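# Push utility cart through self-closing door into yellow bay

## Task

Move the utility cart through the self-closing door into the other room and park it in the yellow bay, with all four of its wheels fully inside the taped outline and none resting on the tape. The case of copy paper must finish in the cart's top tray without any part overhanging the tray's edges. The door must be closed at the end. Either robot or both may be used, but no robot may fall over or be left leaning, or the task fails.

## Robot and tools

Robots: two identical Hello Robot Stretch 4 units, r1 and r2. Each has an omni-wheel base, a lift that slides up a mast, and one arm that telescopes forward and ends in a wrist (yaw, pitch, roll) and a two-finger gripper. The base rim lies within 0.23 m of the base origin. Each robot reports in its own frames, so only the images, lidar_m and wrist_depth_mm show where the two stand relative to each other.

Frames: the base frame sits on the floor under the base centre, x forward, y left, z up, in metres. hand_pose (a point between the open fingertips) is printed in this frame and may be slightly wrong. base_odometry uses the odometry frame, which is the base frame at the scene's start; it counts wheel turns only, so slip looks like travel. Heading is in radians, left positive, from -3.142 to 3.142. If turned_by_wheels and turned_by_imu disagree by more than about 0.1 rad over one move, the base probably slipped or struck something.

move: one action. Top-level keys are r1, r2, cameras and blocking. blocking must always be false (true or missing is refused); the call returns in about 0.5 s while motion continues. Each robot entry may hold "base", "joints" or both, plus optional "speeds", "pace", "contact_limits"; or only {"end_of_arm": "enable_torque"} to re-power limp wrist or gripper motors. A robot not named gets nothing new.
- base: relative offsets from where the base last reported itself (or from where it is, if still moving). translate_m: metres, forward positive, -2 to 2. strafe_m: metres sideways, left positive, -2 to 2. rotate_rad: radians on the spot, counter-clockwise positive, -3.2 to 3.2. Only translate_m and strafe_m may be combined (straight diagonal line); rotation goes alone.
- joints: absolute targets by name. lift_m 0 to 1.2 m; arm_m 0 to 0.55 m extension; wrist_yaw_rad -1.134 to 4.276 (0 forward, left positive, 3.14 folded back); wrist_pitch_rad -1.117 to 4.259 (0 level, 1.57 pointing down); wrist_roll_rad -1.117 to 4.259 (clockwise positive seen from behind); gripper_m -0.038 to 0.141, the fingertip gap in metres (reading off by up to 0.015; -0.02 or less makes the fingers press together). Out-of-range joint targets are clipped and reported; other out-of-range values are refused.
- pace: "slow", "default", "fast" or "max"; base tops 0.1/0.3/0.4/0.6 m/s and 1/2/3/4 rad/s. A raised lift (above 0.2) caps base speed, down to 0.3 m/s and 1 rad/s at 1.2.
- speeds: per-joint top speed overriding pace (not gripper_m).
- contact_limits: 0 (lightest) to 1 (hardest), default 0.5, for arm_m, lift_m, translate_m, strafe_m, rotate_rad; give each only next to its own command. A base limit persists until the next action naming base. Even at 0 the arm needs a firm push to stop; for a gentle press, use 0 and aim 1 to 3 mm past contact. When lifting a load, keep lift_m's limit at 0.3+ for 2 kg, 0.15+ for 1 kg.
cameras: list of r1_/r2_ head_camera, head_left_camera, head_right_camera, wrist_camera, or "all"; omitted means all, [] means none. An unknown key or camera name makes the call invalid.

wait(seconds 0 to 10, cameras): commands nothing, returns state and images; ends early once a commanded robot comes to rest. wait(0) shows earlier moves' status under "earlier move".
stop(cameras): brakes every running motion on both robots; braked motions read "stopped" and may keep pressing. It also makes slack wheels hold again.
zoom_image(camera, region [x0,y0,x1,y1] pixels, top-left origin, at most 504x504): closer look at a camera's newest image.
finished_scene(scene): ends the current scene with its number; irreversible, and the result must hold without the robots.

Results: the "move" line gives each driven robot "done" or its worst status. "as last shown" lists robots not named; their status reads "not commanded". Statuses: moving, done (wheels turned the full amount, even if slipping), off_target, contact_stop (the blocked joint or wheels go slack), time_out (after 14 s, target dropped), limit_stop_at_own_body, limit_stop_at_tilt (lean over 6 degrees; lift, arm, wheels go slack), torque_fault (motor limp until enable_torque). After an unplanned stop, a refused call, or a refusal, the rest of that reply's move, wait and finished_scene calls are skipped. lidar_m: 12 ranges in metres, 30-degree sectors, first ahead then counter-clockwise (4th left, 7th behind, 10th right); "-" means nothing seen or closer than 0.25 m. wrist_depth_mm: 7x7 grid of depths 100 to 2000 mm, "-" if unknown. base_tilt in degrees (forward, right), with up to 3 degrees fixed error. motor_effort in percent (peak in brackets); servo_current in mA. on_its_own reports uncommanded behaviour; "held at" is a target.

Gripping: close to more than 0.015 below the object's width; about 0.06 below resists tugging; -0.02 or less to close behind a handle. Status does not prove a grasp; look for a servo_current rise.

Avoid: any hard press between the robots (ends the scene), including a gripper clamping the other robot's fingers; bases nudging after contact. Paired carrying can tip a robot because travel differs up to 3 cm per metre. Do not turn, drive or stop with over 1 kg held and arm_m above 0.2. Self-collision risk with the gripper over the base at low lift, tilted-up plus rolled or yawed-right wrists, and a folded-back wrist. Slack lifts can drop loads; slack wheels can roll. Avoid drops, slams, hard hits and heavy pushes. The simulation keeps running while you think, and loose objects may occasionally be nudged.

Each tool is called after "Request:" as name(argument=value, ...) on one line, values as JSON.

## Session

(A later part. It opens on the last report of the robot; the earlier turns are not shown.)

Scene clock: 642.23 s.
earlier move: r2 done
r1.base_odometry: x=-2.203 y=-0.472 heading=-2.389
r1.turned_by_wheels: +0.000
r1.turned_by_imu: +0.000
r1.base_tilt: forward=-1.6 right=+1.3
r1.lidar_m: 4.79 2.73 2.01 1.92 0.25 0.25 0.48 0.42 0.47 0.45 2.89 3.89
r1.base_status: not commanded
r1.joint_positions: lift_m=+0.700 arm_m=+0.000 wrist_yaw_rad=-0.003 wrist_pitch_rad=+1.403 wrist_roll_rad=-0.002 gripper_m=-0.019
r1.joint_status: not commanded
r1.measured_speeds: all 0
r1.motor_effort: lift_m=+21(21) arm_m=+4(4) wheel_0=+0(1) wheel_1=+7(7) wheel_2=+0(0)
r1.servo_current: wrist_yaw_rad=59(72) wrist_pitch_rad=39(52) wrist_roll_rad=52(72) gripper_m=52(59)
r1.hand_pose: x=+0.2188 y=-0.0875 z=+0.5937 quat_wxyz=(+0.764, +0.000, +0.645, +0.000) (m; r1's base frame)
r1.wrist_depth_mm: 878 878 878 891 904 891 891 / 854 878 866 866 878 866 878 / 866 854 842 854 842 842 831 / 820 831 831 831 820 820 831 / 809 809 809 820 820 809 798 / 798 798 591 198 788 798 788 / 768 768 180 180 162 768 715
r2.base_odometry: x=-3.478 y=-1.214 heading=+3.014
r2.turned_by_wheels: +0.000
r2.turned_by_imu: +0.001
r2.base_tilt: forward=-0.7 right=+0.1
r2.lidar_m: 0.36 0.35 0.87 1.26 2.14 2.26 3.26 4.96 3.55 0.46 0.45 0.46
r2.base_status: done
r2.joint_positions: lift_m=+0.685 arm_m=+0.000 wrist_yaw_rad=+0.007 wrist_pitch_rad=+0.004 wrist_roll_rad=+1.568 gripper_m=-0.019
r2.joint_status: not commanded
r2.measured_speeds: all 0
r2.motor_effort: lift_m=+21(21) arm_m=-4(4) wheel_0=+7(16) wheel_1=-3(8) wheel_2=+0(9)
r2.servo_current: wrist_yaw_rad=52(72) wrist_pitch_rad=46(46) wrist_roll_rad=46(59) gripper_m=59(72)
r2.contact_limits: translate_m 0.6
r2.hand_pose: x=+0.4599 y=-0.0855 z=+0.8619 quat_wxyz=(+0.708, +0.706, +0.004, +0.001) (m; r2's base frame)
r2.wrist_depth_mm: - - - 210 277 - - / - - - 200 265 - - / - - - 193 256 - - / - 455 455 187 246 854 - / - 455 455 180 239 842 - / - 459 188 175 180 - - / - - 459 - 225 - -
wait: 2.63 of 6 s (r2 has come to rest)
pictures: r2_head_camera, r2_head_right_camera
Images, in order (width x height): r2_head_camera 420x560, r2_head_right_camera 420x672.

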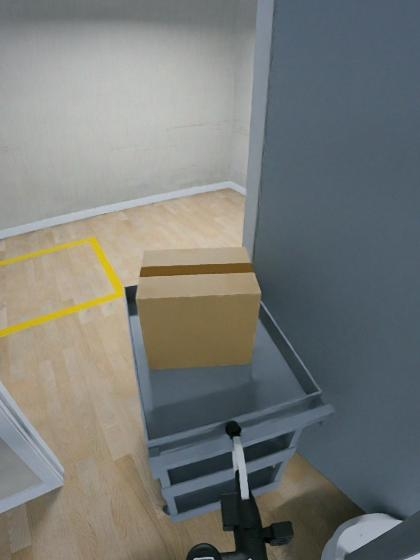

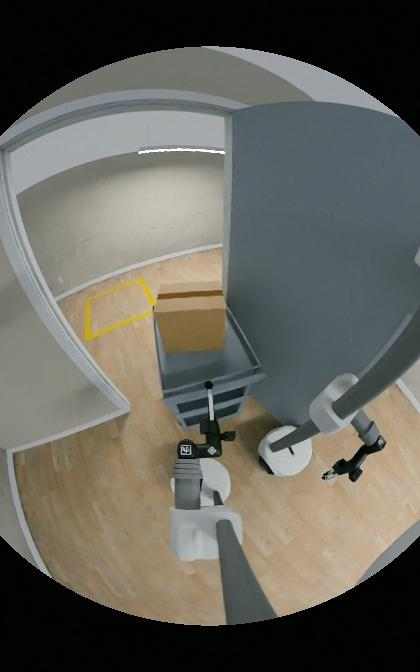

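Request:
move(r2={"base":{"translate_m":0.3,"strafe_m":0.03},"pace":"slow","contact_limits":{"translate_m":0.6}}, blocking=false, cameras=[])

Request:
wait(seconds=6, cameras=["r2_head_camera","r2_head_right_camera"])

Scene clock: 648.67 s.
move: r2 moving
r1: as last shown
r1.base_tilt: forward=-1.6 right=+1.2
r1.lidar_m: 4.80 2.76 1.97 1.91 0.25 0.25 0.43 0.41 0.47 0.46 2.90 3.90
r1.servo_current: wrist_yaw_rad=52(65) wrist_pitch_rad=46(46) wrist_roll_rad=59(59) gripper_m=52(59)
r1.wrist_depth_mm: 891 891 878 878 891 891 878 / 854 866 866 866 866 854 854 / 842 842 842 842 854 854 842 / 820 842 831 831 842 831 842 / 820 809 809 809 820 809 809 / 798 798 591 198 788 798 798 / 778 778 180 179 162 778 741
r2.base_odometry: x=-3.491 y=-1.214 heading=+3.015
r2.turned_by_wheels: +0.000
r2.turned_by_imu: +0.001
r2.base_tilt: forward=-0.7 right=+0.1
r2.lidar_m: 0.36 0.37 0.87 1.23 2.14 2.28 3.26 4.97 3.57 0.45 0.47 0.47
r2.base_status: translate_m moving; strafe_m moving
r2.joint_positions: lift_m=+0.685 arm_m=+0.000 wrist_yaw_rad=+0.000 wrist_pitch_rad=+0.004 wrist_roll_rad=+1.568 gripper_m=-0.019
r2.joint_status: not commanded
r2.measured_speeds: translate_m=+0.049 strafe_m=+0.005 rotate_rad=-0.001 lift_m=+0.000 arm_m=+0.000 wrist_yaw_rad=-0.022 wrist_pitch_rad=+0.000 wrist_roll_rad=+0.000
r2.motor_effort: lift_m=+21(21) arm_m=-2(4) wheel_0=+11(12) wheel_1=+8(9) wheel_2=-14(15)
r2.servo_current: wrist_yaw_rad=46(52) wrist_pitch_rad=39(46) wrist_roll_rad=46(52) gripper_m=65(65)
r2.contact_limits: translate_m 0.6
r2.hand_pose: x=+0.4593 y=-0.0875 z=+0.8619 quat_wxyz=(+0.708, +0.706, +0.001, -0.001) (m; r2's base frame)
r2.wrist_depth_mm: - - - 213 283 - - / - - - 204 268 - - / - - - 194 258 - - / - 459 455 187 248 854 - / - 452 455 182 238 831 - / - 449 187 174 180 - - / - - 445 - 222 - -
pictures: none
No camera images: "cameras" was empty.

Scene clock: 652.47 s.
earlier move: r2 done
r1.base_odometry: x=-2.203 y=-0.472 heading=-2.389
r1.turned_by_wheels: +0.000
r1.turned_by_imu: +0.000
r1.base_tilt: forward=-1.6 right=+1.3
r1.lidar_m: 4.79 2.74 2.00 1.91 0.25 0.25 0.46 0.52 0.49 2.82 2.90 3.92
r1.base_status: not commanded
r1.joint_positions: lift_m=+0.700 arm_m=+0.000 wrist_yaw_rad=-0.003 wrist_pitch_rad=+1.403 wrist_roll_rad=-0.002 gripper_m=-0.019
r1.joint_status: not commanded
r1.measured_speeds: all 0
r1.motor_effort: lift_m=+21(21) arm_m=+4(4) wheel_0=+1(1) wheel_1=+7(7) wheel_2=+0(0)
r1.servo_current: wrist_yaw_rad=59(72) wrist_pitch_rad=46(52) wrist_roll_rad=46(65) gripper_m=52(59)
r1.hand_pose: x=+0.2188 y=-0.0875 z=+0.5937 quat_wxyz=(+0.764, +0.000, +0.645, +0.000) (m; r1's base frame)
r1.wrist_depth_mm: 891 878 891 891 891 878 904 / 854 866 878 854 866 866 854 / 842 866 854 842 866 842 854 / 831 831 831 820 831 820 831 / 820 809 809 809 809 809 809 / 798 798 580 198 798 798 798 / 788 768 179 180 162 778 788
r2.base_odometry: x=-3.780 y=-1.206 heading=+3.015
r2.turned_by_wheels: +0.001
r2.turned_by_imu: +0.073
r2.base_tilt: forward=-0.7 right=+0.1
r2.lidar_m: 0.39 0.42 0.67 0.92 2.23 2.40 3.62 5.25 0.52 0.50 0.67 0.45
r2.base_status: done
r2.joint_positions: lift_m=+0.685 arm_m=+0.000 wrist_yaw_rad=+0.003 wrist_pitch_rad=+0.004 wrist_roll_rad=+1.568 gripper_m=-0.019
r2.joint_status: not commanded
r2.measured_speeds: all 0
r2.motor_effort: lift_m=+20(21) arm_m=+6(8) wheel_0=+7(16) wheel_1=+7(11) wheel_2=-6(24)
r2.servo_current: wrist_yaw_rad=52(85) wrist_pitch_rad=46(52) wrist_roll_rad=52(59) gripper_m=52(72)
r2.contact_limits: translate_m 0.6
r2.hand_pose: x=+0.4594 y=-0.0866 z=+0.8619 quat_wxyz=(+0.708, +0.706, +0.002, +0.000) (m; r2's base frame)
r2.wrist_depth_mm: - - - 173 233 - - / - - - 173 234 691 - / - - 436 173 234 820 - / - 452 445 233 232 842 - / - 466 462 174 233 - - / - - 188 174 180 - - / - - 492 - - - -
wait: 3.80 of 6 s (r2 has come to rest)
pictures: r2_head_camera, r2_head_right_camera
Images, in order (width x height): r2_head_camera 420x560, r2_head_right_camera 420x672.

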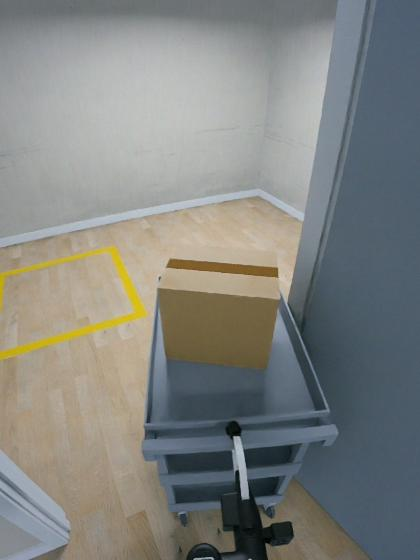

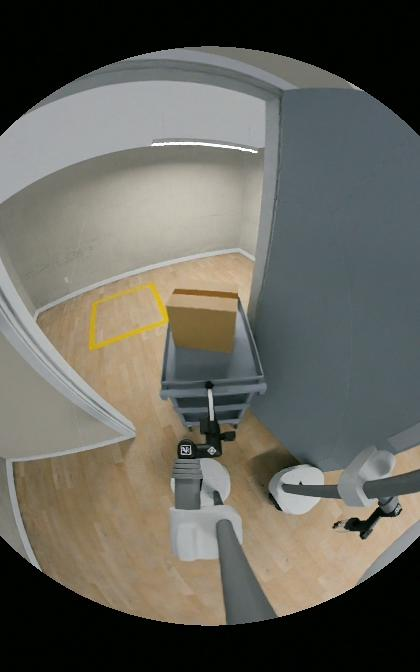

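Request:
move(r2={"base":{"translate_m":-0.75,"strafe_m":0.2},"pace":"slow","contact_limits":{"translate_m":0.6}}, blocking=false, cameras=[])

Request:
wait(seconds=10, cameras=["r2_head_camera","r2_head_right_camera"])

Scene clock: 673.23 s.
move: r2 moving
r1: as last shown
r1.lidar_m: 4.78 2.79 1.98 1.91 0.25 0.25 0.48 0.54 0.49 2.82 2.91 3.93
r1.motor_effort: lift_m=+21(21) arm_m=+4(4) wheel_0=+1(1) wheel_1=+6(7) wheel_2=+0(0)
r1.servo_current: wrist_yaw_rad=39(65) wrist_pitch_rad=39(52) wrist_roll_rad=52(78) gripper_m=52(59)
r1.wrist_depth_mm: 878 891 891 891 904 904 891 / 866 854 854 878 866 878 866 / 842 842 854 842 842 854 854 / 820 831 831 820 820 831 820 / 809 809 809 809 809 809 809 / 788 788 580 198 788 788 798 / 778 778 180 179 162 768 788
r2.base_odometry: x=-3.768 y=-1.211 heading=+3.015
r2.turned_by_wheels: +0.000
r2.turned_by_imu: +0.000
r2.base_tilt: forward=-0.7 right=+0.1
r2.lidar_m: 0.39 0.40 0.67 0.97 2.23 2.41 3.69 5.23 0.52 0.49 0.69 0.42
r2.base_status: translate_m moving; strafe_m moving
r2.joint_positions: lift_m=+0.685 arm_m=+0.000 wrist_yaw_rad=+0.003 wrist_pitch_rad=+0.004 wrist_roll_rad=+1.568 gripper_m=-0.019
r2.joint_status: not commanded
r2.measured_speeds: translate_m=-0.048 strafe_m=+0.012 rotate_rad=-0.002 lift_m=+0.000 arm_m=+0.000 wrist_yaw_rad=+0.000 wrist_pitch_rad=+0.000 wrist_roll_rad=+0.000
r2.motor_effort: lift_m=+20(21) arm_m=+4(6) wheel_0=-5(8) wheel_1=-4(5) wheel_2=+11(12)
r2.servo_current: wrist_yaw_rad=59(59) wrist_pitch_rad=46(46) wrist_roll_rad=39(46) gripper_m=52(65)
r2.contact_limits: translate_m 0.6
r2.hand_pose: x=+0.4595 y=-0.0866 z=+0.8619 quat_wxyz=(+0.708, +0.706, +0.002, +0.000) (m; r2's base frame)
r2.wrist_depth_mm: - - - 174 234 - - / - - - 174 235 683 - / - - 436 174 235 831 - / - 452 449 235 234 842 - / - 466 462 175 235 - - / - - 186 174 181 - - / - - 496 - 235 - -
pictures: none
No camera images: "cameras" was empty.

Scene clock: 681.73 s.
earlier move: r2 done
r1.base_odometry: x=-2.203 y=-0.472 heading=-2.389
r1.turned_by_wheels: +0.000
r1.turned_by_imu: -0.001
r1.base_tilt: forward=-1.6 right=+1.3
r1.lidar_m: 4.80 2.79 2.01 1.91 0.25 0.25 0.46 0.57 0.55 0.56 0.90 3.91
r1.base_status: not commanded
r1.joint_positions: lift_m=+0.700 arm_m=+0.000 wrist_yaw_rad=-0.003 wrist_pitch_rad=+1.403 wrist_roll_rad=-0.002 gripper_m=-0.019
r1.joint_status: not commanded
r1.measured_speeds: all 0
r1.motor_effort: lift_m=+21(21) arm_m=+4(4) wheel_0=+0(1) wheel_1=+7(7) wheel_2=+0(0)
r1.servo_current: wrist_yaw_rad=59(78) wrist_pitch_rad=39(52) wrist_roll_rad=46(78) gripper_m=46(59)
r1.hand_pose: x=+0.2188 y=-0.0875 z=+0.5937 quat_wxyz=(+0.764, +0.000, +0.645, +0.000) (m; r1's base frame)
r1.wrist_depth_mm: 891 891 891 891 904 891 904 / 878 866 866 866 878 866 878 / 842 854 854 842 842 842 842 / 831 842 820 820 831 831 831 / 831 809 809 820 798 809 809 / 798 788 580 199 798 788 798 / 759 778 179 179 162 778 788
r2.base_odometry: x=-3.061 y=-1.499 heading=+3.015
r2.turned_by_wheels: +0.000
r2.turned_by_imu: +0.005
r2.base_tilt: forward=-0.7 right=+0.1
r2.lidar_m: 0.39 0.44 1.27 1.75 1.73 1.91 2.91 4.62 3.85 3.04 0.86 0.42
r2.base_status: done
r2.joint_positions: lift_m=+0.685 arm_m=+0.000 wrist_yaw_rad=+0.006 wrist_pitch_rad=+0.004 wrist_roll_rad=+1.568 gripper_m=-0.019
r2.joint_status: not commanded
r2.measured_speeds: all 0
r2.motor_effort: lift_m=+20(21) arm_m=-5(6) wheel_0=+0(14) wheel_1=-4(8) wheel_2=+8(17)
r2.servo_current: wrist_yaw_rad=52(72) wrist_pitch_rad=46(52) wrist_roll_rad=46(65) gripper_m=59(65)
r2.contact_limits: translate_m 0.6
r2.hand_pose: x=+0.4599 y=-0.0857 z=+0.8619 quat_wxyz=(+0.708, +0.706, +0.003, +0.001) (m; r2's base frame)
r2.wrist_depth_mm: - - - 163 220 - - / - - - 165 223 759 - / - 427 424 167 227 - - / - 455 442 229 229 - - / - - 469 172 233 - - / - - 187 175 181 - - / - - 512 - - - 500
wait: 8.50 of 10 s (r2 has come to rest)
pictures: r2_head_camera, r2_head_right_camera
Images, in order (width x height): r2_head_camera 420x560, r2_head_right_camera 420x672.

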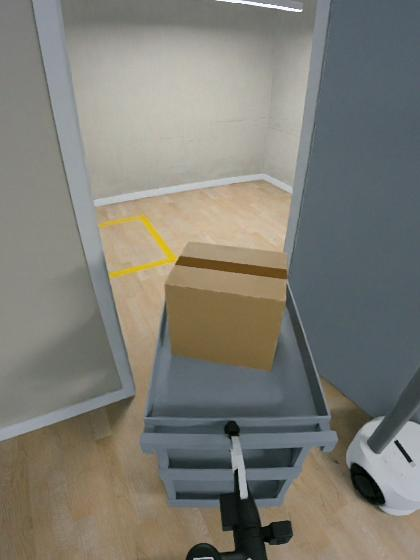

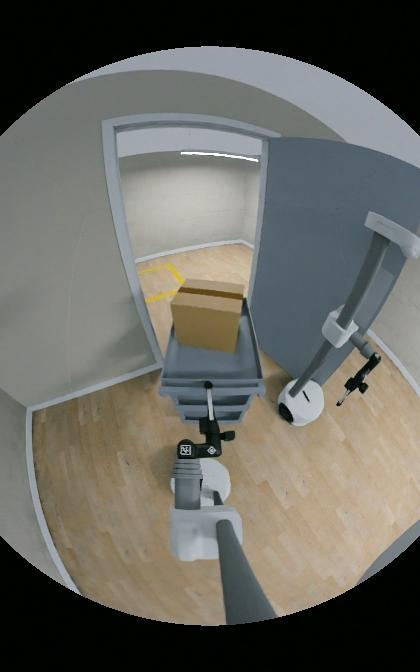

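Request:
move(r2={"base":{"translate_m":-0.02,"strafe_m":-0.2},"pace":"slow","contact_limits":{"translate_m":0.6}}, blocking=false, cameras=[])

Request:
wait(seconds=6, cameras=["r2_head_camera"])

Scene clock: 690.03 s.
move: r2 moving
r1: as last shown
r1.turned_by_imu: +0.000
r1.lidar_m: 4.79 2.80 2.00 1.91 0.25 0.25 0.48 0.58 0.54 0.54 0.85 3.92
r1.servo_current: wrist_yaw_rad=46(65) wrist_pitch_rad=52(52) wrist_roll_rad=52(52) gripper_m=59(59)
r1.wrist_depth_mm: 891 904 878 891 891 891 878 / 866 866 866 866 866 878 866 / 842 842 842 842 854 842 854 / 831 820 831 842 831 831 842 / 809 809 809 798 809 820 798 / 788 809 585 199 798 798 788 / 768 768 180 179 162 778 768
r2.base_odometry: x=-3.058 y=-1.486 heading=+3.017
r2.turned_by_wheels: +0.001
r2.turned_by_imu: +0.002
r2.base_tilt: forward=-0.7 right=+0.1
r2.lidar_m: 0.41 0.43 1.30 1.79 1.76 1.90 2.89 4.61 3.81 3.04 0.84 0.44
r2.base_status: translate_m moving; strafe_m moving
r2.joint_positions: lift_m=+0.685 arm_m=+0.000 wrist_yaw_rad=+0.008 wrist_pitch_rad=+0.004 wrist_roll_rad=+1.568 gripper_m=-0.019
r2.joint_status: not commanded
r2.measured_speeds: translate_m=-0.005 strafe_m=-0.053 rotate_rad=+0.000 lift_m=+0.000 arm_m=+0.000 wrist_yaw_rad=+0.000 wrist_pitch_rad=+0.000 wrist_roll_rad=+0.000
r2.motor_effort: lift_m=+20(21) arm_m=-6(6) wheel_0=+17(17) wheel_1=-6(9) wheel_2=+9(10)
r2.servo_current: wrist_yaw_rad=52(59) wrist_pitch_rad=39(46) wrist_roll_rad=52(59) gripper_m=52(59)
r2.contact_limits: translate_m 0.6
r2.hand_pose: x=+0.4601 y=-0.0852 z=+0.8619 quat_wxyz=(+0.708, +0.706, +0.004, +0.001) (m; r2's base frame)
r2.wrist_depth_mm: - - - 162 220 - - / - - - 164 224 759 - / - 424 424 168 226 - - / - 455 442 229 230 842 - / - - 469 172 234 - - / - - 484 175 180 - - / - - - - - - 492
pictures: none
No camera images: "cameras" was empty.

Scene clock: 692.73 s.
earlier move: r2 done
r1.base_odometry: x=-2.203 y=-0.472 heading=-2.389
r1.turned_by_wheels: +0.000
r1.turned_by_imu: +0.000
r1.base_tilt: forward=-1.6 right=+1.3
r1.lidar_m: 4.81 2.80 2.02 1.92 0.25 0.25 0.49 0.51 0.39 0.37 0.71 3.93
r1.base_status: not commanded
r1.joint_positions: lift_m=+0.700 arm_m=+0.000 wrist_yaw_rad=-0.003 wrist_pitch_rad=+1.403 wrist_roll_rad=-0.002 gripper_m=-0.019
r1.joint_status: not commanded
r1.measured_speeds: all 0
r1.motor_effort: lift_m=+21(21) arm_m=+4(4) wheel_0=+0(1) wheel_1=+6(7) wheel_2=+0(0)
r1.servo_current: wrist_yaw_rad=39(72) wrist_pitch_rad=46(52) wrist_roll_rad=46(72) gripper_m=46(59)
r1.hand_pose: x=+0.2188 y=-0.0875 z=+0.5937 quat_wxyz=(+0.764, +0.000, +0.645, +0.000) (m; r1's base frame)
r1.wrist_depth_mm: 878 891 878 878 878 904 878 / 854 866 866 878 866 866 866 / 842 854 842 842 842 831 842 / 831 820 831 820 831 831 831 / 809 798 798 809 820 798 820 / 798 809 585 199 778 788 798 / 788 759 180 179 162 778 778
r2.base_odometry: x=-3.016 y=-1.303 heading=+3.016
r2.turned_by_wheels: -0.001
r2.turned_by_imu: +0.000
r2.base_tilt: forward=-0.7 right=+0.0
r2.lidar_m: 0.36 0.37 1.37 1.96 1.92 2.09 3.17 4.52 3.64 2.86 0.72 0.46
r2.base_status: done
r2.joint_positions: lift_m=+0.685 arm_m=+0.000 wrist_yaw_rad=+0.008 wrist_pitch_rad=+0.004 wrist_roll_rad=+1.568 gripper_m=-0.019
r2.joint_status: not commanded
r2.measured_speeds: all 0
r2.motor_effort: lift_m=+21(21) arm_m=-5(6) wheel_0=+7(18) wheel_1=-3(9) wheel_2=+6(10)
r2.servo_current: wrist_yaw_rad=59(72) wrist_pitch_rad=33(52) wrist_roll_rad=52(59) gripper_m=65(65)
r2.contact_limits: translate_m 0.6
r2.hand_pose: x=+0.4600 y=-0.0852 z=+0.8619 quat_wxyz=(+0.708, +0.706, +0.004, +0.001) (m; r2's base frame)
r2.wrist_depth_mm: - - - 210 281 298 - / - - - 202 266 - - / - - - 195 256 732 - / - - 452 187 248 831 - / - 449 455 181 240 820 - / - 449 187 175 180 - - / - 445 449 - 225 - -
wait: 2.70 of 6 s (r2 has come to rest)
pictures: r2_head_camera
Images, in order (width x height): r2_head_camera 420x560.

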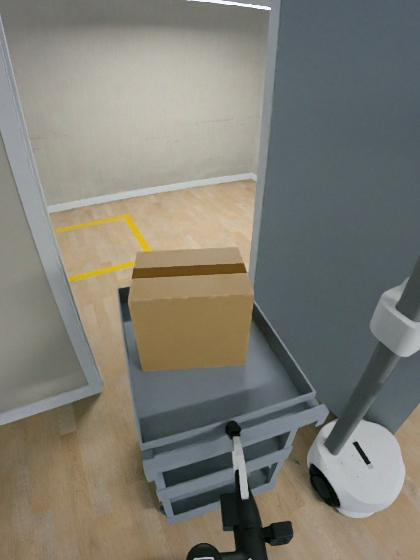

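Request:
move(r2={"base":{"translate_m":0.34,"strafe_m":0.085},"pace":"slow","contact_limits":{"translate_m":0.6}}, blocking=false, cameras=[])

Request:
wait(seconds=6, cameras=["r2_head_camera"])

Scene clock: 697.47 s.
move: r2 moving
r1: as last shown
r1.base_tilt: forward=-1.5 right=+1.3
r1.lidar_m: 4.80 2.80 2.01 1.91 0.25 0.25 0.48 0.49 0.36 0.36 0.70 3.93
r1.motor_effort: lift_m=+21(21) arm_m=+4(4) wheel_0=+1(1) wheel_1=+6(7) wheel_2=+0(0)
r1.servo_current: wrist_yaw_rad=46(59) wrist_pitch_rad=39(52) wrist_roll_rad=33(72) gripper_m=52(59)
r1.wrist_depth_mm: 878 891 891 878 904 891 891 / 866 866 878 878 866 866 854 / 842 842 842 842 854 854 842 / 831 820 820 831 831 820 831 / 820 809 820 798 820 820 809 / 798 798 585 198 798 798 788 / 778 778 179 179 162 778 768
r2.base_odometry: x=-3.029 y=-1.305 heading=+3.016
r2.turned_by_wheels: +0.000
r2.turned_by_imu: +0.001
r2.base_tilt: forward=-0.7 right=+0.1
r2.lidar_m: 0.35 0.34 1.38 1.95 1.93 2.10 3.18 4.54 3.62 2.87 0.68 0.47
r2.base_status: translate_m moving; strafe_m moving
r2.joint_positions: lift_m=+0.685 arm_m=+0.000 wrist_yaw_rad=+0.000 wrist_pitch_rad=+0.004 wrist_roll_rad=+1.568 gripper_m=-0.019
r2.joint_status: not commanded
r2.measured_speeds: translate_m=+0.050 strafe_m=+0.013 rotate_rad=-0.001 lift_m=+0.000 arm_m=+0.000 wrist_yaw_rad=-0.024 wrist_pitch_rad=+0.000 wrist_roll_rad=+0.000
r2.motor_effort: lift_m=+20(21) arm_m=-3(5) wheel_0=+13(13) wheel_1=+9(9) wheel_2=-13(14)
r2.servo_current: wrist_yaw_rad=59(65) wrist_pitch_rad=39(52) wrist_roll_rad=39(52) gripper_m=59(59)
r2.contact_limits: translate_m 0.6
r2.hand_pose: x=+0.4593 y=-0.0873 z=+0.8619 quat_wxyz=(+0.708, +0.706, +0.001, -0.001) (m; r2's base frame)
r2.wrist_depth_mm: - - - 216 286 298 301 / - - - 205 270 - - / - - - 196 258 691 - / - - 449 189 250 854 - / - 452 449 182 240 831 - / - 445 188 174 181 - - / - - 445 - 223 - -
pictures: none
No camera images: "cameras" was empty.

Scene clock: 701.73 s.
earlier move: r2 done
r1.base_odometry: x=-2.203 y=-0.472 heading=-2.389
r1.turned_by_wheels: +0.000
r1.turned_by_imu: +0.000
r1.base_tilt: forward=-1.6 right=+1.2
r1.lidar_m: 4.77 2.78 1.98 1.92 0.25 0.25 0.47 0.47 0.47 0.61 2.90 3.92
r1.base_status: not commanded
r1.joint_positions: lift_m=+0.700 arm_m=+0.000 wrist_yaw_rad=-0.003 wrist_pitch_rad=+1.403 wrist_roll_rad=-0.002 gripper_m=-0.019
r1.joint_status: not commanded
r1.measured_speeds: all 0
r1.motor_effort: lift_m=+21(21) arm_m=+4(4) wheel_0=+1(1) wheel_1=+7(7) wheel_2=+0(0)
r1.servo_current: wrist_yaw_rad=59(72) wrist_pitch_rad=33(52) wrist_roll_rad=59(72) gripper_m=52(65)
r1.hand_pose: x=+0.2188 y=-0.0875 z=+0.5937 quat_wxyz=(+0.764, +0.000, +0.645, +0.000) (m; r1's base frame)
r1.wrist_depth_mm: 891 891 878 904 878 891 878 / 866 866 854 878 854 866 878 / 854 854 854 854 842 854 842 / 831 831 820 831 831 820 831 / 820 809 809 809 809 809 809 / 788 788 574 199 798 798 788 / 788 778 180 180 162 778 778
r2.base_odometry: x=-3.364 y=-1.345 heading=+3.016
r2.turned_by_wheels: +0.000
r2.turned_by_imu: -0.003
r2.base_tilt: forward=-0.7 right=+0.1
r2.lidar_m: 0.39 0.43 1.01 1.51 1.97 2.15 3.25 4.88 3.54 0.63 0.60 0.42
r2.base_status: done
r2.joint_positions: lift_m=+0.685 arm_m=+0.000 wrist_yaw_rad=-0.008 wrist_pitch_rad=+0.004 wrist_roll_rad=+1.568 gripper_m=-0.019
r2.joint_status: not commanded
r2.measured_speeds: all 0
r2.motor_effort: lift_m=+20(21) arm_m=+4(5) wheel_0=+1(13) wheel_1=+3(10) wheel_2=-7(18)
r2.servo_current: wrist_yaw_rad=59(72) wrist_pitch_rad=46(52) wrist_roll_rad=52(65) gripper_m=65(65)
r2.contact_limits: translate_m 0.6
r2.hand_pose: x=+0.4585 y=-0.0898 z=+0.8619 quat_wxyz=(+0.708, +0.706, -0.002, -0.004) (m; r2's base frame)
r2.wrist_depth_mm: - - - 177 237 - - / - - - 176 237 - - / - - 439 176 236 820 - / - 449 449 236 235 842 - / - 462 459 174 234 - - / - - 186 173 180 - - / - - 484 - 232 - -
wait: 4.27 of 6 s (r2 has come to rest)
pictures: r2_head_camera
Images, in order (width x height): r2_head_camera 420x560.

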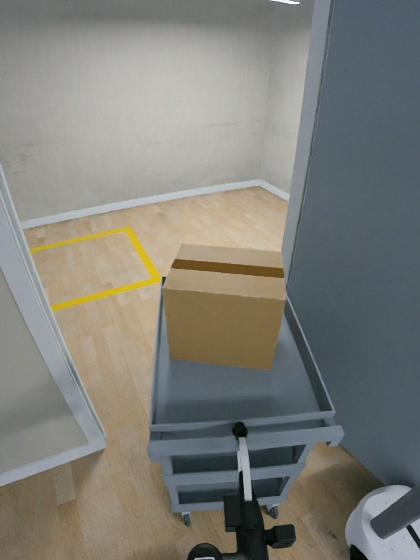

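Request:
move(r2={"base":{"translate_m":0.0,"strafe_m":-0.15},"pace":"slow","contact_limits":{"translate_m":0.6}}, blocking=false, cameras=[])

Request:
wait(seconds=6, cameras=["r2_head_camera","r2_head_right_camera"])

Scene clock: 708.20 s.
move: r2 moving
r1: as last shown
r1.lidar_m: 4.80 2.77 2.01 1.92 0.25 0.25 0.46 0.47 0.47 0.59 2.91 3.94
r1.motor_effort: lift_m=+21(21) arm_m=+4(4) wheel_0=+0(1) wheel_1=+7(7) wheel_2=+0(0)
r1.servo_current: wrist_yaw_rad=46(59) wrist_pitch_rad=39(46) wrist_roll_rad=52(65) gripper_m=52(59)
r1.wrist_depth_mm: 891 891 891 891 904 891 891 / 854 866 854 866 866 866 866 / 842 842 854 854 866 842 842 / 820 820 831 831 842 820 842 / 798 798 809 809 798 809 809 / 788 798 585 199 788 788 788 / 759 778 179 179 162 768 778
r2.base_odometry: x=-3.362 y=-1.331 heading=+3.016
r2.turned_by_wheels: +0.000
r2.turned_by_imu: +0.001
r2.base_tilt: forward=-0.7 right=+0.0
r2.lidar_m: 0.37 0.40 1.03 1.52 2.00 2.15 3.28 4.84 3.56 0.60 0.60 0.42
r2.base_status: translate_m moving; strafe_m moving
r2.joint_positions: lift_m=+0.685 arm_m=+0.000 wrist_yaw_rad=-0.004 wrist_pitch_rad=+0.004 wrist_roll_rad=+1.568 gripper_m=-0.019
r2.joint_status: not commanded
r2.measured_speeds: translate_m=+0.000 strafe_m=-0.055 rotate_rad=+0.001 lift_m=+0.000 arm_m=+0.000 wrist_yaw_rad=+0.028 wrist_pitch_rad=+0.000 wrist_roll_rad=+0.000
r2.motor_effort: lift_m=+21(21) arm_m=+4(4) wheel_0=+9(9) wheel_1=-5(7) wheel_2=+0(7)
r2.servo_current: wrist_yaw_rad=46(65) wrist_pitch_rad=39(46) wrist_roll_rad=46(65) gripper_m=59(65)
r2.contact_limits: translate_m 0.6
r2.hand_pose: x=+0.4590 y=-0.0884 z=+0.8619 quat_wxyz=(+0.708, +0.706, +0.000, -0.003) (m; r2's base frame)
r2.wrist_depth_mm: - - - 176 236 - - / - - - 175 236 - - / - - 436 174 236 831 - / - 445 442 234 233 842 - / - 462 459 174 235 - - / - - 186 173 180 - - / - - 484 - 234 - -
pictures: none
No camera images: "cameras" was empty.

Scene clock: 710.37 s.
earlier move: r2 done
r1.base_odometry: x=-2.203 y=-0.472 heading=-2.389
r1.turned_by_wheels: +0.000
r1.turned_by_imu: +0.000
r1.base_tilt: forward=-1.6 right=+1.3
r1.lidar_m: 4.81 2.78 2.00 1.91 0.25 0.25 0.47 0.35 0.44 0.46 0.59 3.90
r1.base_status: not commanded
r1.joint_positions: lift_m=+0.700 arm_m=+0.000 wrist_yaw_rad=-0.003 wrist_pitch_rad=+1.403 wrist_roll_rad=-0.002 gripper_m=-0.019
r1.joint_status: not commanded
r1.measured_speeds: all 0
r1.motor_effort: lift_m=+21(21) arm_m=+4(4) wheel_0=+0(1) wheel_1=+7(7) wheel_2=+0(0)
r1.servo_current: wrist_yaw_rad=59(72) wrist_pitch_rad=39(52) wrist_roll_rad=46(65) gripper_m=59(59)
r1.hand_pose: x=+0.2188 y=-0.0875 z=+0.5937 quat_wxyz=(+0.764, +0.000, +0.645, +0.000) (m; r1's base frame)
r1.wrist_depth_mm: 891 904 878 878 891 891 891 / 878 866 878 878 878 866 866 / 854 854 854 854 854 842 854 / 820 820 842 831 820 820 842 / 809 809 809 809 809 820 831 / 798 788 591 199 798 798 668 / 778 778 179 180 161 732 634
r2.base_odometry: x=-3.345 y=-1.196 heading=+3.016
r2.turned_by_wheels: +0.000
r2.turned_by_imu: +0.002
r2.base_tilt: forward=-0.6 right=+0.1
r2.lidar_m: 0.35 0.38 1.05 1.61 2.12 2.30 3.51 4.81 3.39 0.51 0.48 0.45
r2.base_status: done
r2.joint_positions: lift_m=+0.685 arm_m=+0.000 wrist_yaw_rad=+0.008 wrist_pitch_rad=+0.004 wrist_roll_rad=+1.568 gripper_m=-0.019
r2.joint_status: not commanded
r2.measured_speeds: all 0
r2.motor_effort: lift_m=+20(21) arm_m=+4(4) wheel_0=+7(15) wheel_1=-5(8) wheel_2=+2(7)
r2.servo_current: wrist_yaw_rad=59(72) wrist_pitch_rad=46(52) wrist_roll_rad=46(65) gripper_m=65(65)
r2.contact_limits: translate_m 0.6
r2.hand_pose: x=+0.4600 y=-0.0850 z=+0.8619 quat_wxyz=(+0.708, +0.706, +0.004, +0.002) (m; r2's base frame)
r2.wrist_depth_mm: - - - 201 267 - - / - - - 195 258 - - / - - - 190 251 741 - / - 449 449 184 245 831 - / - 452 452 181 237 831 - / - 455 187 175 180 - - / - - 455 - 227 - -
wait: 2.17 of 6 s (r2 has come to rest)
pictures: r2_head_camera, r2_head_right_camera
Images, in order (width x height): r2_head_camera 420x560, r2_head_right_camera 420x672.

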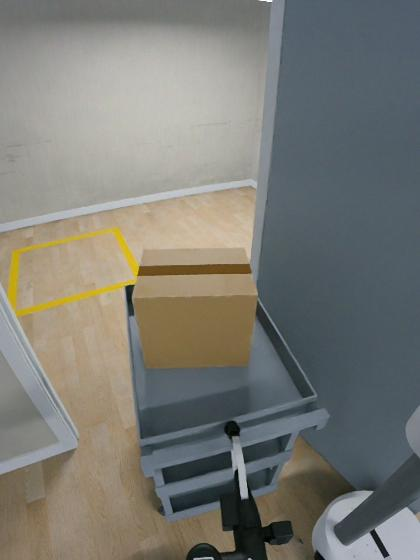

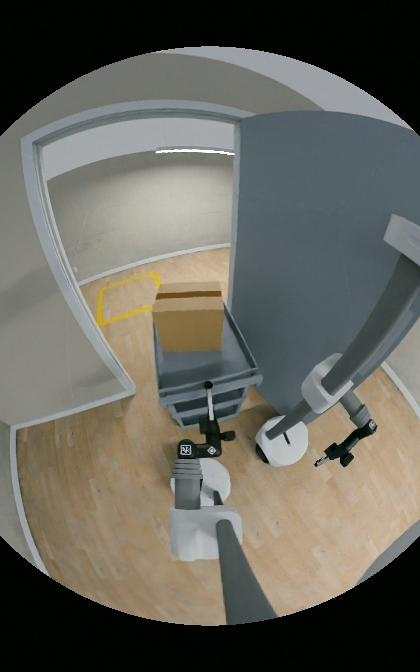

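Request:
move(r2={"base":{"translate_m":0.35,"strafe_m":0.025},"pace":"slow","contact_limits":{"translate_m":0.6}}, blocking=false, cameras=[])

Request:
wait(seconds=6, cameras=["r2_head_camera","r2_head_right_camera"])

Scene clock: 718.23 s.
move: r2 moving
r1: as last shown
r1.lidar_m: 4.80 2.78 2.01 1.93 0.25 0.25 0.48 0.35 0.46 0.44 0.58 3.94
r1.motor_effort: lift_m=+21(21) arm_m=+4(4) wheel_0=+0(1) wheel_1=+6(7) wheel_2=+0(0)
r1.servo_current: wrist_yaw_rad=52(59) wrist_pitch_rad=39(52) wrist_roll_rad=52(72) gripper_m=52(52)
r1.wrist_depth_mm: 891 891 904 891 891 878 891 / 878 866 878 878 866 866 866 / 854 854 854 842 854 842 854 / 831 820 842 820 831 820 820 / 809 809 809 809 798 798 820 / 798 798 585 198 798 788 676 / 768 778 179 179 162 732 621
r2.base_odometry: x=-3.357 y=-1.195 heading=+3.016
r2.turned_by_wheels: +0.000
r2.turned_by_imu: +0.001
r2.base_tilt: forward=-0.7 right=+0.1
r2.lidar_m: 0.34 0.36 1.07 1.59 2.13 2.31 3.50 4.84 3.37 0.50 0.47 0.45
r2.base_status: translate_m moving; strafe_m moving
r2.joint_positions: lift_m=+0.685 arm_m=+0.000 wrist_yaw_rad=+0.001 wrist_pitch_rad=+0.004 wrist_roll_rad=+1.568 gripper_m=-0.019
r2.joint_status: not commanded
r2.measured_speeds: translate_m=+0.050 strafe_m=+0.004 rotate_rad=-0.004 lift_m=+0.000 arm_m=+0.000 wrist_yaw_rad=-0.040 wrist_pitch_rad=+0.000 wrist_roll_rad=+0.000
r2.motor_effort: lift_m=+20(21) arm_m=+4(4) wheel_0=+9(12) wheel_1=+6(8) wheel_2=-13(14)
r2.servo_current: wrist_yaw_rad=39(65) wrist_pitch_rad=46(46) wrist_roll_rad=46(52) gripper_m=59(65)
r2.contact_limits: translate_m 0.6
r2.hand_pose: x=+0.4594 y=-0.0871 z=+0.8619 quat_wxyz=(+0.708, +0.706, +0.002, -0.001) (m; r2's base frame)
r2.wrist_depth_mm: - - - 207 276 298 - / - - - 199 264 - - / - - - 192 254 723 - / - - 449 185 246 854 - / - 452 452 181 237 831 - / - 449 187 173 180 - - / - - 452 - 224 - -
pictures: none
No camera images: "cameras" was empty.

Scene clock: 722.53 s.
earlier move: r2 done
r1.base_odometry: x=-2.203 y=-0.472 heading=-2.389
r1.turned_by_wheels: +0.000
r1.turned_by_imu: +0.000
r1.base_tilt: forward=-1.6 right=+1.3
r1.lidar_m: 4.77 2.76 2.01 1.91 0.25 0.25 0.46 0.56 0.47 0.51 2.90 3.92
r1.base_status: not commanded
r1.joint_positions: lift_m=+0.700 arm_m=+0.000 wrist_yaw_rad=-0.003 wrist_pitch_rad=+1.403 wrist_roll_rad=-0.002 gripper_m=-0.019
r1.joint_status: not commanded
r1.measured_speeds: all 0
r1.motor_effort: lift_m=+21(21) arm_m=+4(4) wheel_0=+1(1) wheel_1=+7(7) wheel_2=+0(0)
r1.servo_current: wrist_yaw_rad=59(72) wrist_pitch_rad=46(52) wrist_roll_rad=52(72) gripper_m=59(59)
r1.hand_pose: x=+0.2188 y=-0.0875 z=+0.5937 quat_wxyz=(+0.764, +0.000, +0.645, +0.000) (m; r1's base frame)
r1.wrist_depth_mm: 904 891 904 878 878 891 891 / 866 866 866 866 866 866 854 / 842 854 854 842 854 854 854 / 820 831 831 831 831 820 831 / 809 798 820 820 809 809 809 / 798 788 585 198 788 798 798 / 778 768 180 179 162 768 798
r2.base_odometry: x=-3.695 y=-1.177 heading=+3.016
r2.turned_by_wheels: +0.000
r2.turned_by_imu: -0.002
r2.base_tilt: forward=-0.7 right=+0.0
r2.lidar_m: 0.37 0.43 0.73 1.05 2.22 2.43 3.62 5.14 0.50 0.43 0.69 0.43
r2.base_status: done
r2.joint_positions: lift_m=+0.685 arm_m=+0.000 wrist_yaw_rad=-0.009 wrist_pitch_rad=+0.004 wrist_roll_rad=+1.568 gripper_m=-0.019
r2.joint_status: not commanded
r2.measured_speeds: all 0
r2.motor_effort: lift_m=+20(21) arm_m=+4(4) wheel_0=+4(12) wheel_1=+4(9) wheel_2=-11(20)
r2.servo_current: wrist_yaw_rad=59(72) wrist_pitch_rad=46(52) wrist_roll_rad=33(65) gripper_m=65(65)
r2.contact_limits: translate_m 0.6
r2.hand_pose: x=+0.4585 y=-0.0900 z=+0.8619 quat_wxyz=(+0.708, +0.706, -0.002, -0.004) (m; r2's base frame)
r2.wrist_depth_mm: - - - 186 249 - - / - - - 183 244 - - / - - - 181 240 831 - / - 445 442 179 237 842 - / - 459 455 176 235 - - / - - 187 173 180 - - / - - 473 - 229 - -
wait: 4.30 of 6 s (r2 has come to rest)
pictures: r2_head_camera, r2_head_right_camera
Images, in order (width x height): r2_head_camera 420x560, r2_head_right_camera 420x672.

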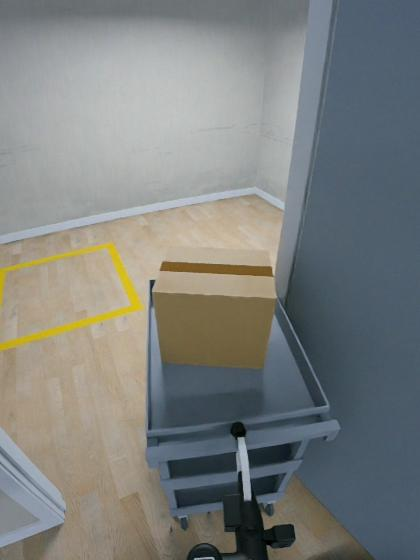

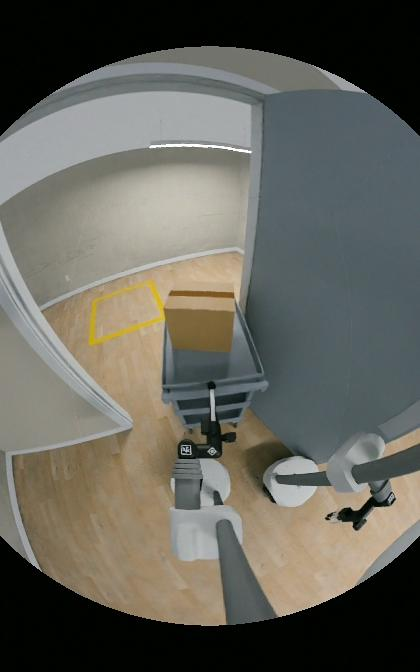

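Request:
move(r2={"base":{"translate_m":0.3,"strafe_m":0.06},"pace":"slow","contact_limits":{"translate_m":0.6}}, blocking=false, cameras=[])

Request:
wait(seconds=6, cameras=["r2_head_camera","r2_head_right_camera"])

Scene clock: 735.13 s.
move: r2 moving
r1: as last shown
r1.lidar_m: 4.80 2.79 2.00 1.90 0.25 0.25 0.46 0.54 0.45 0.54 2.88 3.89
r1.motor_effort: lift_m=+21(21) arm_m=+4(4) wheel_0=+0(1) wheel_1=+6(7) wheel_2=+0(0)
r1.servo_current: wrist_yaw_rad=52(59) wrist_pitch_rad=46(52) wrist_roll_rad=52(65) gripper_m=52(59)
r1.wrist_depth_mm: 878 878 891 891 904 891 891 / 866 854 866 854 866 854 866 / 854 854 854 842 854 854 854 / 820 831 842 831 831 820 820 / 809 809 809 809 809 809 820 / 788 798 585 198 798 788 788 / 778 768 179 180 162 788 778
r2.base_odometry: x=-3.708 y=-1.178 heading=+3.016
r2.turned_by_wheels: +0.000
r2.turned_by_imu: +0.000
r2.base_tilt: forward=-0.7 right=+0.0
r2.lidar_m: 0.39 0.37 0.75 1.05 2.25 2.44 3.62 5.14 0.49 0.43 0.68 0.44
r2.base_status: translate_m moving; strafe_m moving
r2.joint_positions: lift_m=+0.685 arm_m=+0.000 wrist_yaw_rad=-0.009 wrist_pitch_rad=+0.004 wrist_roll_rad=+1.568 gripper_m=-0.019
r2.joint_status: not commanded
r2.measured_speeds: translate_m=+0.048 strafe_m=+0.010 rotate_rad=+0.000 lift_m=+0.000 arm_m=+0.000 wrist_yaw_rad=+0.000 wrist_pitch_rad=+0.000 wrist_roll_rad=+0.000
r2.motor_effort: lift_m=+21(21) arm_m=+4(4) wheel_0=+5(10) wheel_1=+8(8) wheel_2=-15(16)
r2.servo_current: wrist_yaw_rad=52(72) wrist_pitch_rad=46(46) wrist_roll_rad=46(52) gripper_m=65(65)
r2.contact_limits: translate_m 0.6
r2.hand_pose: x=+0.4585 y=-0.0900 z=+0.8619 quat_wxyz=(+0.708, +0.706, -0.002, -0.004) (m; r2's base frame)
r2.wrist_depth_mm: - - - 185 247 - - / - - - 183 244 - - / - - - 180 240 831 - / - 449 442 178 237 831 - / - 452 452 176 235 - - / - - 187 172 180 - - / - - 469 - 228 - -
pictures: none
No camera images: "cameras" was empty.

Scene clock: 738.97 s.
earlier move: r2 done
r1.base_odometry: x=-2.203 y=-0.472 heading=-2.389
r1.turned_by_wheels: +0.000
r1.turned_by_imu: +0.000
r1.base_tilt: forward=-1.6 right=+1.3
r1.lidar_m: 4.79 2.78 2.01 1.92 0.25 0.25 0.47 0.60 0.63 2.79 2.90 3.92
r1.base_status: not commanded
r1.joint_positions: lift_m=+0.700 arm_m=+0.000 wrist_yaw_rad=-0.003 wrist_pitch_rad=+1.403 wrist_roll_rad=-0.002 gripper_m=-0.019
r1.joint_status: not commanded
r1.measured_speeds: all 0
r1.motor_effort: lift_m=+21(21) arm_m=+4(4) wheel_0=+1(1) wheel_1=+7(7) wheel_2=+0(0)
r1.servo_current: wrist_yaw_rad=59(72) wrist_pitch_rad=39(52) wrist_roll_rad=59(65) gripper_m=52(59)
r1.hand_pose: x=+0.2188 y=-0.0875 z=+0.5937 quat_wxyz=(+0.764, +0.000, +0.645, +0.000) (m; r1's base frame)
r1.wrist_depth_mm: 904 891 904 891 878 891 891 / 866 878 866 854 866 878 854 / 842 842 831 842 854 854 842 / 831 820 831 831 842 831 831 / 820 809 798 798 809 809 798 / 788 798 591 198 788 788 788 / 768 768 180 180 162 768 768
r2.base_odometry: x=-4.000 y=-1.199 heading=+3.016
r2.turned_by_wheels: +0.000
r2.turned_by_imu: -0.001
r2.base_tilt: forward=-0.7 right=+0.0
r2.lidar_m: 0.39 0.43 0.57 0.57 2.31 2.49 3.71 5.44 0.58 0.63 0.57 0.45
r2.base_status: done
r2.joint_positions: lift_m=+0.685 arm_m=+0.000 wrist_yaw_rad=-0.009 wrist_pitch_rad=+0.004 wrist_roll_rad=+1.568 gripper_m=-0.019
r2.joint_status: not commanded
r2.measured_speeds: all 0
r2.motor_effort: lift_m=+21(21) arm_m=+4(4) wheel_0=+0(10) wheel_1=+4(9) wheel_2=-10(18)
r2.servo_current: wrist_yaw_rad=59(78) wrist_pitch_rad=46(52) wrist_roll_rad=46(65) gripper_m=59(65)
r2.contact_limits: translate_m 0.6
r2.hand_pose: x=+0.4585 y=-0.0900 z=+0.8619 quat_wxyz=(+0.708, +0.706, -0.002, -0.004) (m; r2's base frame)
r2.wrist_depth_mm: - - 445 177 238 1464 - / - - - 177 236 1576 - / - - 436 175 236 820 - / - 445 445 234 235 831 - / - 462 455 174 234 - - / - - 186 173 180 - - / - - 484 - 232 - -
wait: 3.83 of 6 s (r2 has come to rest)
pictures: r2_head_camera, r2_head_right_camera
Images, in order (width x height): r2_head_camera 420x560, r2_head_right_camera 420x672.

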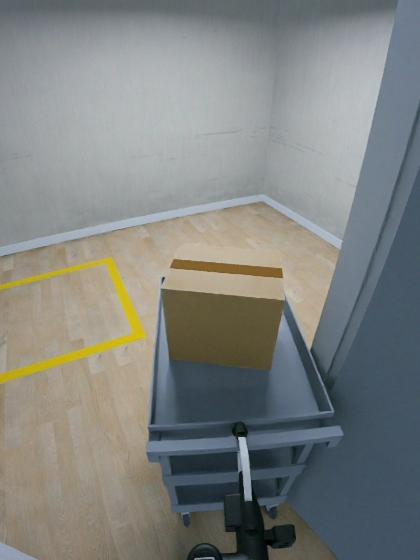

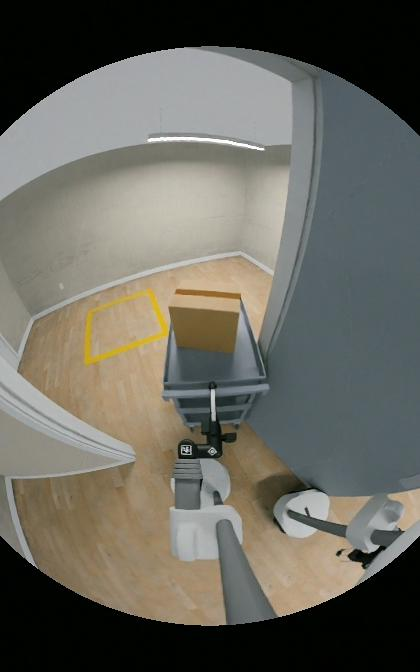

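Request:
move(r2={"base":{"translate_m":0.45,"strafe_m":0.09},"pace":"slow","contact_limits":{"translate_m":0.6}}, blocking=false, cameras=[])

Request:
wait(seconds=8, cameras=["r2_head_camera","r2_head_right_camera"])

Scene clock: 742.80 s.
move: r2 moving
r1: as last shown
r1.lidar_m: 4.80 2.78 1.99 1.91 0.25 0.25 0.48 0.61 0.62 2.79 2.92 3.92
r1.motor_effort: lift_m=+21(21) arm_m=+4(4) wheel_0=+0(1) wheel_1=+6(7) wheel_2=+0(0)
r1.servo_current: wrist_yaw_rad=46(72) wrist_pitch_rad=46(46) wrist_roll_rad=52(59) gripper_m=46(59)
r1.wrist_depth_mm: 878 904 891 891 891 891 891 / 891 866 854 866 854 854 878 / 842 854 831 854 842 854 842 / 820 842 809 831 820 820 831 / 798 809 820 809 820 809 820 / 788 788 585 199 788 798 798 / 768 768 180 179 162 778 768
r2.base_odometry: x=-4.013 y=-1.200 heading=+3.015
r2.turned_by_wheels: -0.001
r2.turned_by_imu: +0.000
r2.base_tilt: forward=-0.7 right=+0.1
r2.lidar_m: 0.39 0.41 0.54 0.57 2.28 2.49 3.69 5.47 0.61 0.59 0.57 0.43
r2.base_status: translate_m moving; strafe_m moving
r2.joint_positions: lift_m=+0.685 arm_m=+0.000 wrist_yaw_rad=-0.009 wrist_pitch_rad=+0.004 wrist_roll_rad=+1.568 gripper_m=-0.019
r2.joint_status: not commanded
r2.measured_speeds: translate_m=+0.048 strafe_m=+0.010 rotate_rad=-0.001 lift_m=+0.000 arm_m=+0.000 wrist_yaw_rad=+0.000 wrist_pitch_rad=+0.000 wrist_roll_rad=+0.000
r2.motor_effort: lift_m=+20(21) arm_m=+3(4) wheel_0=-1(4) wheel_1=+5(8) wheel_2=-15(15)
r2.servo_current: wrist_yaw_rad=46(65) wrist_pitch_rad=39(46) wrist_roll_rad=46(59) gripper_m=59(65)
r2.contact_limits: translate_m 0.6
r2.hand_pose: x=+0.4585 y=-0.0900 z=+0.8619 quat_wxyz=(+0.708, +0.706, -0.002, -0.004) (m; r2's base frame)
r2.wrist_depth_mm: 433 - 413 176 237 - - / - - - 176 236 1576 - / - - 436 175 236 831 - / - 449 442 234 235 831 - / - 459 455 174 233 - - / - - 187 172 180 - - / - - 480 - 232 - -
pictures: none
No camera images: "cameras" was empty.

Scene clock: 748.13 s.
earlier move: r2 done
r1.base_odometry: x=-2.203 y=-0.472 heading=-2.389
r1.turned_by_wheels: +0.000
r1.turned_by_imu: +0.000
r1.base_tilt: forward=-1.5 right=+1.3
r1.lidar_m: 4.78 2.78 2.00 1.92 0.25 0.25 0.49 0.93 1.40 2.79 2.89 3.89
r1.base_status: not commanded
r1.joint_positions: lift_m=+0.700 arm_m=+0.000 wrist_yaw_rad=-0.003 wrist_pitch_rad=+1.403 wrist_roll_rad=-0.002 gripper_m=-0.019
r1.joint_status: not commanded
r1.measured_speeds: all 0
r1.motor_effort: lift_m=+21(21) arm_m=+4(4) wheel_0=+0(1) wheel_1=+6(7) wheel_2=+0(0)
r1.servo_current: wrist_yaw_rad=59(72) wrist_pitch_rad=46(52) wrist_roll_rad=46(72) gripper_m=52(59)
r1.hand_pose: x=+0.2188 y=-0.0875 z=+0.5937 quat_wxyz=(+0.764, +0.000, +0.645, +0.000) (m; r1's base frame)
r1.wrist_depth_mm: 904 891 891 878 891 891 904 / 878 854 866 866 878 878 891 / 842 854 842 842 854 842 842 / 842 820 831 831 831 831 809 / 820 809 809 798 820 820 809 / 809 798 585 199 788 798 788 / 788 768 180 180 162 778 768
r2.base_odometry: x=-4.458 y=-1.231 heading=+3.015
r2.turned_by_wheels: +0.001
r2.turned_by_imu: -0.001
r2.base_tilt: forward=-0.7 right=+0.1
r2.lidar_m: 0.40 0.43 3.08 2.42 0.51 2.60 3.89 0.94 0.60 0.44 0.45 0.43
r2.base_status: done
r2.joint_positions: lift_m=+0.685 arm_m=+0.000 wrist_yaw_rad=-0.009 wrist_pitch_rad=+0.004 wrist_roll_rad=+1.568 gripper_m=-0.019
r2.joint_status: not commanded
r2.measured_speeds: all 0
r2.motor_effort: lift_m=+20(21) arm_m=+4(4) wheel_0=+0(8) wheel_1=+5(8) wheel_2=-7(16)
r2.servo_current: wrist_yaw_rad=72(78) wrist_pitch_rad=39(52) wrist_roll_rad=46(65) gripper_m=59(65)
r2.contact_limits: translate_m 0.6
r2.hand_pose: x=+0.4585 y=-0.0900 z=+0.8619 quat_wxyz=(+0.708, +0.706, -0.002, -0.004) (m; r2's base frame)
r2.wrist_depth_mm: - - - 162 220 1661 530 / - - - 164 222 768 - / - 424 427 167 225 - - / - 452 442 227 229 831 - / - - 462 171 231 - - / - - 187 174 180 - - / - - - - - - 492
wait: 5.33 of 8 s (r2 has come to rest)
pictures: r2_head_camera, r2_head_right_camera
Images, in order (width x height): r2_head_camera 420x560, r2_head_right_camera 420x672.

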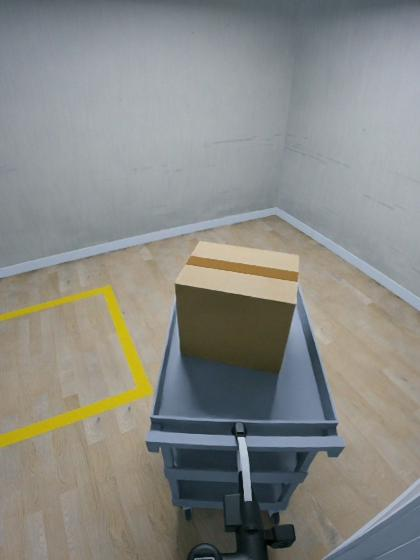

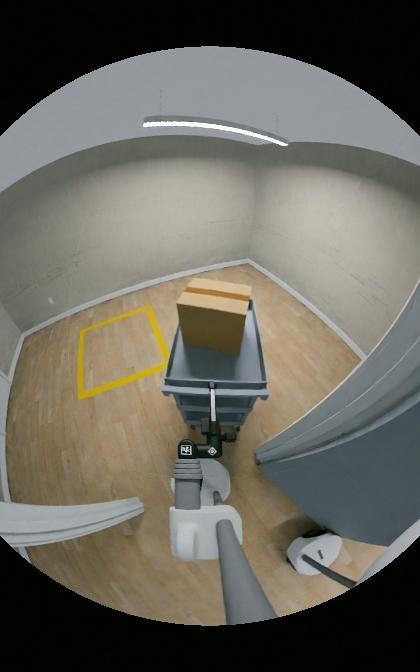

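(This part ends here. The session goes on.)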